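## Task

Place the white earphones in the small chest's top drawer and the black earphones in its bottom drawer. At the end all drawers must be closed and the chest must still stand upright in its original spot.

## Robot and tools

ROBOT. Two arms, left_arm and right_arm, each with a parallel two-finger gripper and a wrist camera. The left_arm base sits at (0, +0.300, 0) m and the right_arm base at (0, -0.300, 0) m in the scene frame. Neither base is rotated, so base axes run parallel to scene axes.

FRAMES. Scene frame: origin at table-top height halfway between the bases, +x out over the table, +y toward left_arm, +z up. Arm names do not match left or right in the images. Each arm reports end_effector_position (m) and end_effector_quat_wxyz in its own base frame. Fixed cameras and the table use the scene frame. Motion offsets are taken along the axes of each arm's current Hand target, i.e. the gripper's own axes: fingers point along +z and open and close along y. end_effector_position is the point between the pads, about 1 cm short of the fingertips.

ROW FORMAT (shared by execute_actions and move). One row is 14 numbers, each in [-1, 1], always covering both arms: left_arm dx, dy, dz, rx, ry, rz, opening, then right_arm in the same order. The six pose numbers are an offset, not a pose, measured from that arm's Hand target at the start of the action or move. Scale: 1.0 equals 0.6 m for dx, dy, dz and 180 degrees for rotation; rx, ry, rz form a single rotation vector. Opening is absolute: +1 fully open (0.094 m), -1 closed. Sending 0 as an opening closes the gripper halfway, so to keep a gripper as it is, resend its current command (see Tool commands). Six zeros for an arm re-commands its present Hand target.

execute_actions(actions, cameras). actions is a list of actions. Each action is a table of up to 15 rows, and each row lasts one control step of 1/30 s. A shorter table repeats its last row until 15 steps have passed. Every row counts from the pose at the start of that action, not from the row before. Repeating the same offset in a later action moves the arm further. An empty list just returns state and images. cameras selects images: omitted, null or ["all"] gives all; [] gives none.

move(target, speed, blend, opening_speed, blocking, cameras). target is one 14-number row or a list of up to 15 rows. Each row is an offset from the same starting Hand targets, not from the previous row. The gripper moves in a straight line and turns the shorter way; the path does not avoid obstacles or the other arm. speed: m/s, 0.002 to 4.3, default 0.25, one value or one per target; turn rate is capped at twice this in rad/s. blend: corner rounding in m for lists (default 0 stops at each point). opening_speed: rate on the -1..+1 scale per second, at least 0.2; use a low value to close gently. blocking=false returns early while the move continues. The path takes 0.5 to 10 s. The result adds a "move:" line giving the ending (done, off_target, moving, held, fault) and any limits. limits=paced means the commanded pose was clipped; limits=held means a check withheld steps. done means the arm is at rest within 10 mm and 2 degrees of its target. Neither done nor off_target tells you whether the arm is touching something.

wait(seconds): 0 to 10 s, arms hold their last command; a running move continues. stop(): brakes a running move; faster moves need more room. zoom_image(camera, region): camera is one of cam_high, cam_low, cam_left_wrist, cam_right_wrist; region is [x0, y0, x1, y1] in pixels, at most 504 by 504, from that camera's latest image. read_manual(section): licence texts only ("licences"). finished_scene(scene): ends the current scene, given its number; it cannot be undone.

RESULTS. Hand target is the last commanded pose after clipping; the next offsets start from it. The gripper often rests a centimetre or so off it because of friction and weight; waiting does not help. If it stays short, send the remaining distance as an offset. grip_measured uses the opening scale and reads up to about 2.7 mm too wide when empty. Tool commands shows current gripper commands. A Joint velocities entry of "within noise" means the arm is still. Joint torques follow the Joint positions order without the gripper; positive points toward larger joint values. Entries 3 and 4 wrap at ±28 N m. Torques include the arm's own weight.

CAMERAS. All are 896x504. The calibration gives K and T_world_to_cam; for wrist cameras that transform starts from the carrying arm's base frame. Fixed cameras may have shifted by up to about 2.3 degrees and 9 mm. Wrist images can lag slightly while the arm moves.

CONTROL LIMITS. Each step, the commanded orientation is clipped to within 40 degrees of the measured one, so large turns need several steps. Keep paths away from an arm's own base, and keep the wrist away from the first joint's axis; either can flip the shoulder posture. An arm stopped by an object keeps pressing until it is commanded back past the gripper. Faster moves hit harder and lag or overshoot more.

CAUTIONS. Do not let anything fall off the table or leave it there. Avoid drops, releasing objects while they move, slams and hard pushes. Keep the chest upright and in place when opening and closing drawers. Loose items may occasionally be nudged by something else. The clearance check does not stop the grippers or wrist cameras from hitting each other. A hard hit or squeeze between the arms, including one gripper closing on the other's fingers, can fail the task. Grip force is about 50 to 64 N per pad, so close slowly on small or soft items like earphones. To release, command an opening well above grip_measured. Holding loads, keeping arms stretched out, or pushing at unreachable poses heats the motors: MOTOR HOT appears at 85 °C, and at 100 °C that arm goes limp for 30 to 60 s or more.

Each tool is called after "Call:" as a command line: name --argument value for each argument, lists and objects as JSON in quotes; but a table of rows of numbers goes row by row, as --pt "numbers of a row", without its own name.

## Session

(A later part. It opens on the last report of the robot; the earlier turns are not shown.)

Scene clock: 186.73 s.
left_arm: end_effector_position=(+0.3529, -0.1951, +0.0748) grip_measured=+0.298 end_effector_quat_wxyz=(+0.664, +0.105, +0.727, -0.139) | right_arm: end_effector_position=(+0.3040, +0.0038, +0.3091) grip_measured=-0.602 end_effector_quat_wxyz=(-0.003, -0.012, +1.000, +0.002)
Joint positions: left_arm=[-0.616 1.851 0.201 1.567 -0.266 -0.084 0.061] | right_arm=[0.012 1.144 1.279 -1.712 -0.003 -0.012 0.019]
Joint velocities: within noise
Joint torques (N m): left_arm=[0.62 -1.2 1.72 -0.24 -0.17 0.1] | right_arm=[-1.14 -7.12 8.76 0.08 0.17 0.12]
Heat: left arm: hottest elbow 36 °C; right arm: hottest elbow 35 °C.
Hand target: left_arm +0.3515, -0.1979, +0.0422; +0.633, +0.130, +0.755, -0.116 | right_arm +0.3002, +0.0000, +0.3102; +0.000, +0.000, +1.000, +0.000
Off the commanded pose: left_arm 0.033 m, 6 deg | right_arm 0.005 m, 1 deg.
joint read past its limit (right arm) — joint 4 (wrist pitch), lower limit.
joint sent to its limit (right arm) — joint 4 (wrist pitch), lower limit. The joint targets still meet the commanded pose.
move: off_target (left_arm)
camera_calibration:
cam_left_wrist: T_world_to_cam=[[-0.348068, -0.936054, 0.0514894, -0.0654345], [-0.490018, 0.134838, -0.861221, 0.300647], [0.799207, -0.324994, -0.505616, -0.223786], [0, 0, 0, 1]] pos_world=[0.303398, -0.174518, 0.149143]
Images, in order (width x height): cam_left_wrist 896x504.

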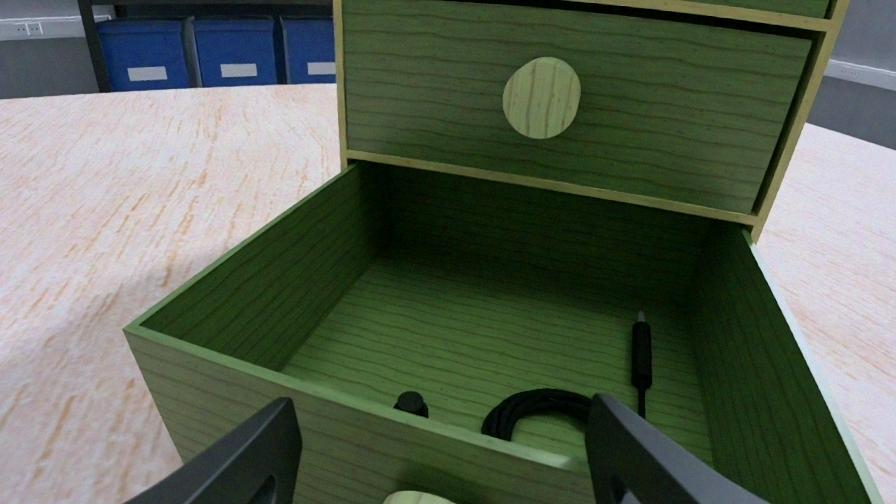

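Call:
move --pt "-0.11 0 -0.01 0 0 0 0 0 0 0 0 0 0 -0.6" --pt "-0.11 0.008 -0.04 0 0 0 0 0 0 0 0 0 0 -0.6" --pt "0.004 0.008 -0.024 0 0 0 0 0 0 0 0 0 0 -0.6" --speed 0.1 --cameras '["cam_left_wrist"]'

Scene clock: 192.27 s.
left_arm: end_effector_position=(+0.3374, -0.1872, +0.0406) grip_measured=+0.002 end_effector_quat_wxyz=(+0.627, +0.129, +0.759, -0.117) | right_arm: end_effector_position=(+0.3040, +0.0038, +0.3091) grip_measured=-0.602 end_effector_quat_wxyz=(-0.003, -0.012, +1.000, +0.002)
Joint positions: left_arm=[-0.623 1.919 0.172 1.552 -0.266 -0.068 0.047] | right_arm=[0.012 1.144 1.279 -1.712 -0.003 -0.012 0.019]
Joint velocities: within noise
Joint torques (N m): left_arm=[1.03 -4.01 0.87 2.21 -0.18 -0.08] | right_arm=[-1.14 -7.06 8.75 0.09 0.17 0.12]
Heat: left arm: hottest elbow 35 °C; right arm: hottest elbow 35 °C.
Hand target: left_arm +0.3394, -0.1884, +0.0422; +0.633, +0.130, +0.755, -0.116 | right_arm +0.3002, +0.0000, +0.3102; +0.000, +0.000, +1.000, +0.000
Off the commanded pose: left_arm 0.003 m, 1 deg | right_arm 0.005 m, 1 deg.
joint read past its limit (right arm) — joint 4 (wrist pitch), lower limit.
joint sent to its limit (right arm) — joint 4 (wrist pitch), lower limit. The joint targets still meet the commanded pose.
move: done
camera_calibration:
cam_left_wrist: T_world_to_cam=[[-0.354048, -0.935206, 0.00636826, -0.0576782], [-0.559577, 0.206378, -0.802671, 0.297075], [0.749348, -0.287748, -0.596388, -0.198629], [0, 0, 0, 1]] pos_world=[0.294658, -0.172406, 0.120361]
Images, in order (width x height): cam_left_wrist 896x504.

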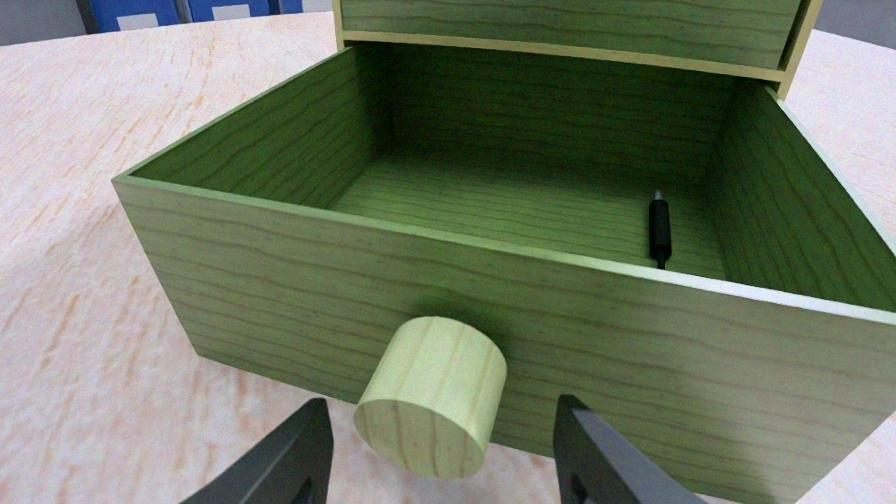

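Call:
move --target '[0,0.006,0,0,0,0,-0.65,0,0,0,0,0,0,-0.6]' --opening_speed 0.6 --cameras '["cam_left_wrist"]'

Scene clock: 194.93 s.
left_arm: end_effector_position=(+0.3372, -0.1883, +0.0410) grip_measured=-0.647 end_effector_quat_wxyz=(+0.627, +0.131, +0.758, -0.121) | right_arm: end_effector_position=(+0.3040, +0.0038, +0.3091) grip_measured=-0.602 end_effector_quat_wxyz=(-0.003, -0.012, +1.000, +0.002)
Joint positions: left_arm=[-0.619 1.921 0.172 1.557 -0.253 -0.068 0.017] | right_arm=[0.012 1.144 1.279 -1.712 -0.003 -0.012 0.019]
Joint velocities: within noise
Joint torques (N m): left_arm=[1.85 -4.42 0.66 2.18 -0.12 -0.04] | right_arm=[-1.08 -7.06 8.73 0.09 0.17 0.11]
Heat: left arm: hottest elbow 34 °C; right arm: hottest elbow 35 °C.
Hand target: left_arm +0.3406, -0.1851, +0.0421; +0.633, +0.130, +0.755, -0.116 | right_arm +0.3002, +0.0000, +0.3102; +0.000, +0.000, +1.000, +0.000
Off the commanded pose: left_arm 0.005 m, 1 deg | right_arm 0.005 m, 1 deg.
joint read past its limit (right arm) — joint 4 (wrist pitch), lower limit.
joint sent to its limit (left arm) — joint 4 (wrist pitch), upper limit. The joint targets still meet the commanded pose.
joint sent to its limit (right arm) — joint 4 (wrist pitch), lower limit. The joint targets still meet the commanded pose.
move: done
camera_calibration:
cam_left_wrist: T_world_to_cam=[[-0.363119, -0.931694, 0.00955633, -0.0551217], [-0.556999, 0.208841, -0.803827, 0.29713], [0.746925, -0.297208, -0.594786, -0.199573], [0, 0, 0, 1]] pos_world=[0.294551, -0.172724, 0.120665]
Images, in order (width x height): cam_left_wrist 896x504.

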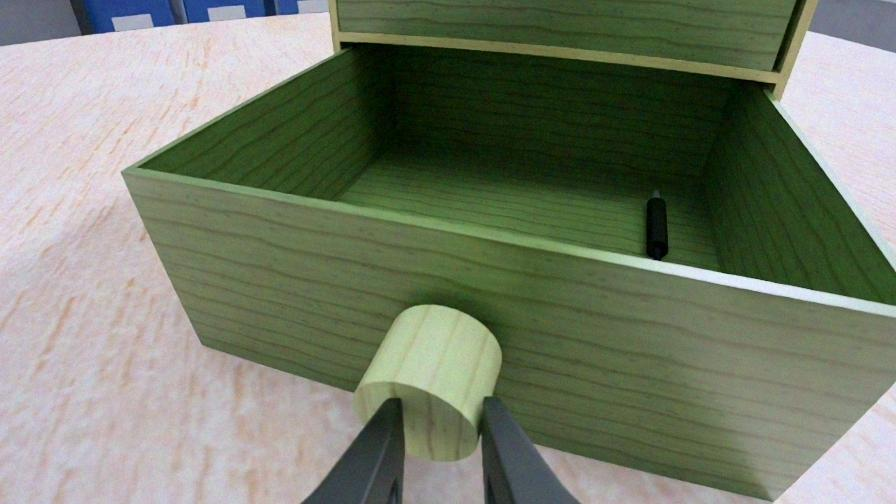

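Call:
move --pt "0 0.014 -0.012 0 0 0 -0.95 0 0 0 0 0 0 -0.6" --pt "0 0.014 -0.0 0 0 0 -0.95 0 0 0 0 0 0 -0.6" --pt "-0.048 -0.068 0.237 0 0 0 -0.95 0 0 0 0 0 0 -0.6" --speed '[0.05,0.05,0.1]' --cameras '["cam_left_wrist"]'

Scene clock: 198.93 s.
left_arm: end_effector_position=(+0.4510, -0.2544, +0.0432) grip_measured=-0.948 end_effector_quat_wxyz=(+0.627, +0.123, +0.762, -0.108) | right_arm: end_effector_position=(+0.3040, +0.0038, +0.3091) grip_measured=-0.602 end_effector_quat_wxyz=(-0.003, -0.012, +1.000, +0.002)
Joint positions: left_arm=[-0.599 1.904 0.519 1.185 -0.263 -0.064 0.002] | right_arm=[0.012 1.144 1.279 -1.712 -0.003 -0.012 0.019]
Joint velocities: within noise
Joint torques (N m): left_arm=[0.09 -6.77 6.42 1.13 0 -0.1] | right_arm=[-1.08 -7.12 8.72 0.06 0.18 0.12]
Heat: left arm: hottest elbow 34 °C; right arm: hottest elbow 35 °C.
Hand target: left_arm +0.4629, -0.2731, +0.0464; +0.633, +0.130, +0.755, -0.116 | right_arm +0.3002, +0.0000, +0.3102; +0.000, +0.000, +1.000, +0.000
Off the commanded pose: left_arm 0.022 m, 2 deg | right_arm 0.005 m, 1 deg.
joint read past its limit (right arm) — joint 4 (wrist pitch), lower limit.
joint sent to its limit (right arm) — joint 4 (wrist pitch), lower limit. The joint targets still meet the commanded pose.
move: off_target (left_arm)
camera_calibration:
cam_left_wrist: T_world_to_cam=[[-0.335037, -0.942203, 0.00174302, -0.0904116], [-0.565617, 0.199647, -0.800136, 0.377496], [0.753543, -0.269061, -0.599816, -0.298513], [0, 0, 0, 1]] pos_world=[0.40817, -0.240871, 0.123153]
Images, in order (width x height): cam_left_wrist 896x504.

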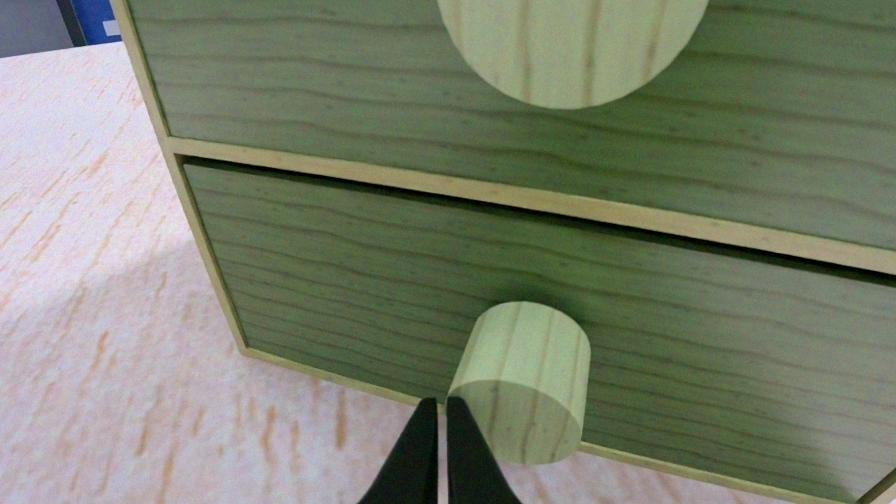

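Call:
move --pt "0.0 0 -0.1 0 0 0 -0.95 0 0 0 0 0 0 -0.6" --pt "-0.25 0 -0.2 0 0.06 0 -0.95 0 0 0 0 0 0 -0.6"

Call:
zoom_image --camera "cam_left_wrist" --region '[250, 50, 750, 500]'

Scene clock: 201.67 s.
left_arm: end_effector_position=(+0.3681, -0.2243, +0.1918) grip_measured=-0.948 end_effector_quat_wxyz=(+0.547, +0.144, +0.820, -0.087) | right_arm: end_effector_position=(+0.3040, +0.0038, +0.3091) grip_measured=-0.602 end_effector_quat_wxyz=(-0.003, -0.012, +1.000, +0.002)
Joint positions: left_arm=[-0.667 1.034 0.475 0.142 -0.308 -0.118 0.002] | right_arm=[0.012 1.144 1.279 -1.712 -0.003 -0.012 0.019]
Joint velocities: within noise
Joint torques (N m): left_arm=[0.09 -2.02 11.36 1.29 -0.1 -0.3] | right_arm=[-1.14 -7.24 8.77 0.08 0.17 0.11]
Heat: left arm: hottest elbow 34 °C; right arm: hottest elbow 35 °C.
Hand target: left_arm +0.3769, -0.2398, +0.2149; +0.559, +0.140, +0.811, -0.103 | right_arm +0.3002, +0.0000, +0.3102; +0.000, +0.000, +1.000, +0.000
Off the commanded pose: left_arm 0.029 m, 3 deg | right_arm 0.005 m, 1 deg.
joint read past its limit (right arm) — joint 4 (wrist pitch), lower limit.
joint sent to its limit (right arm) — joint 4 (wrist pitch), lower limit. The joint targets still meet the commanded pose.
move: off_target (left_arm)
camera_calibration:
cam_left_wrist: T_world_to_cam=[[-0.345784, -0.938071, -0.0213366, -0.0808006], [-0.698549, 0.272542, -0.661627, 0.482186], [0.626469, -0.213875, -0.74953, -0.0509887], [0, 0, 0, 1]] pos_world=[0.340834, -0.218118, 0.279086]
cam_right_wrist: T_world_to_cam=[[0.0187035, -0.999653, -0.0185329, 0.00491936], [-0.9, -0.0249069, 0.435178, 0.178621], [-0.435489, 0.00854027, -0.900154, 0.497692], [0, 0, 0, 1]] pos_world=[0.377406, 0.00511612, 0.370359]

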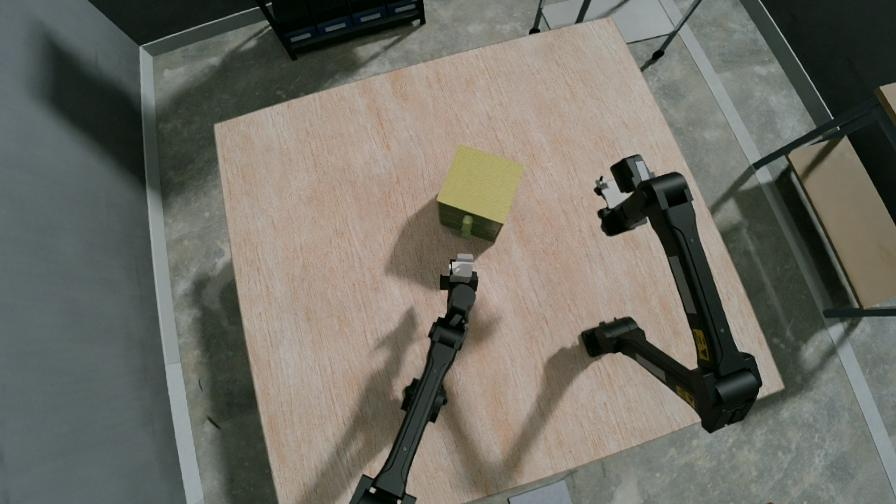

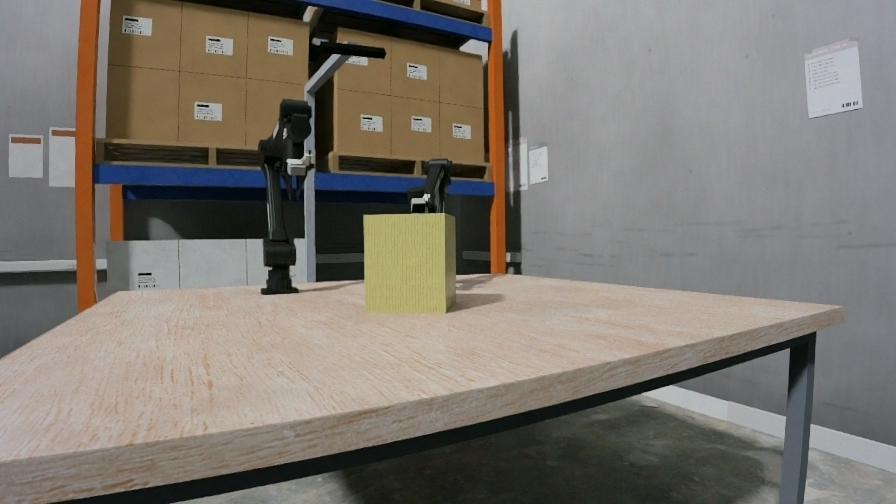

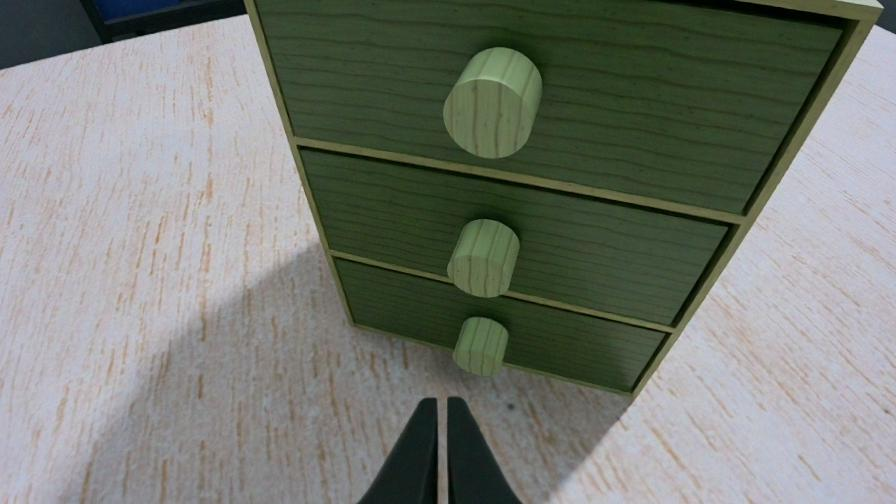

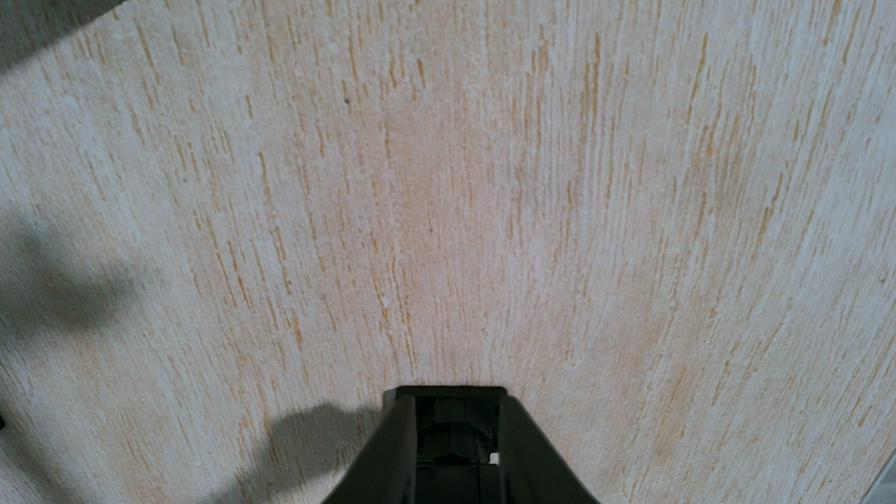

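Scaled by 1.008 from the camera's 896x504 image, which has a finer 1280x720 frame.

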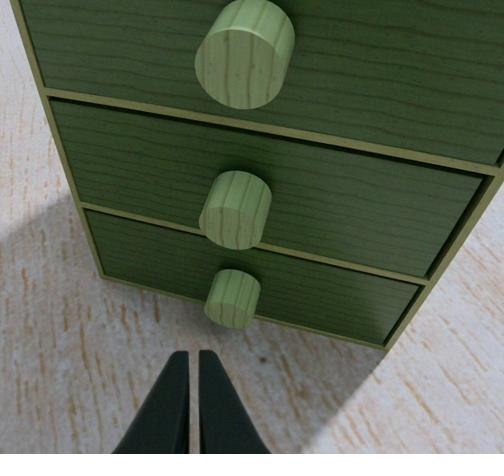

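Call:
finished_scene --scene 2

The scene is finished: the task was done.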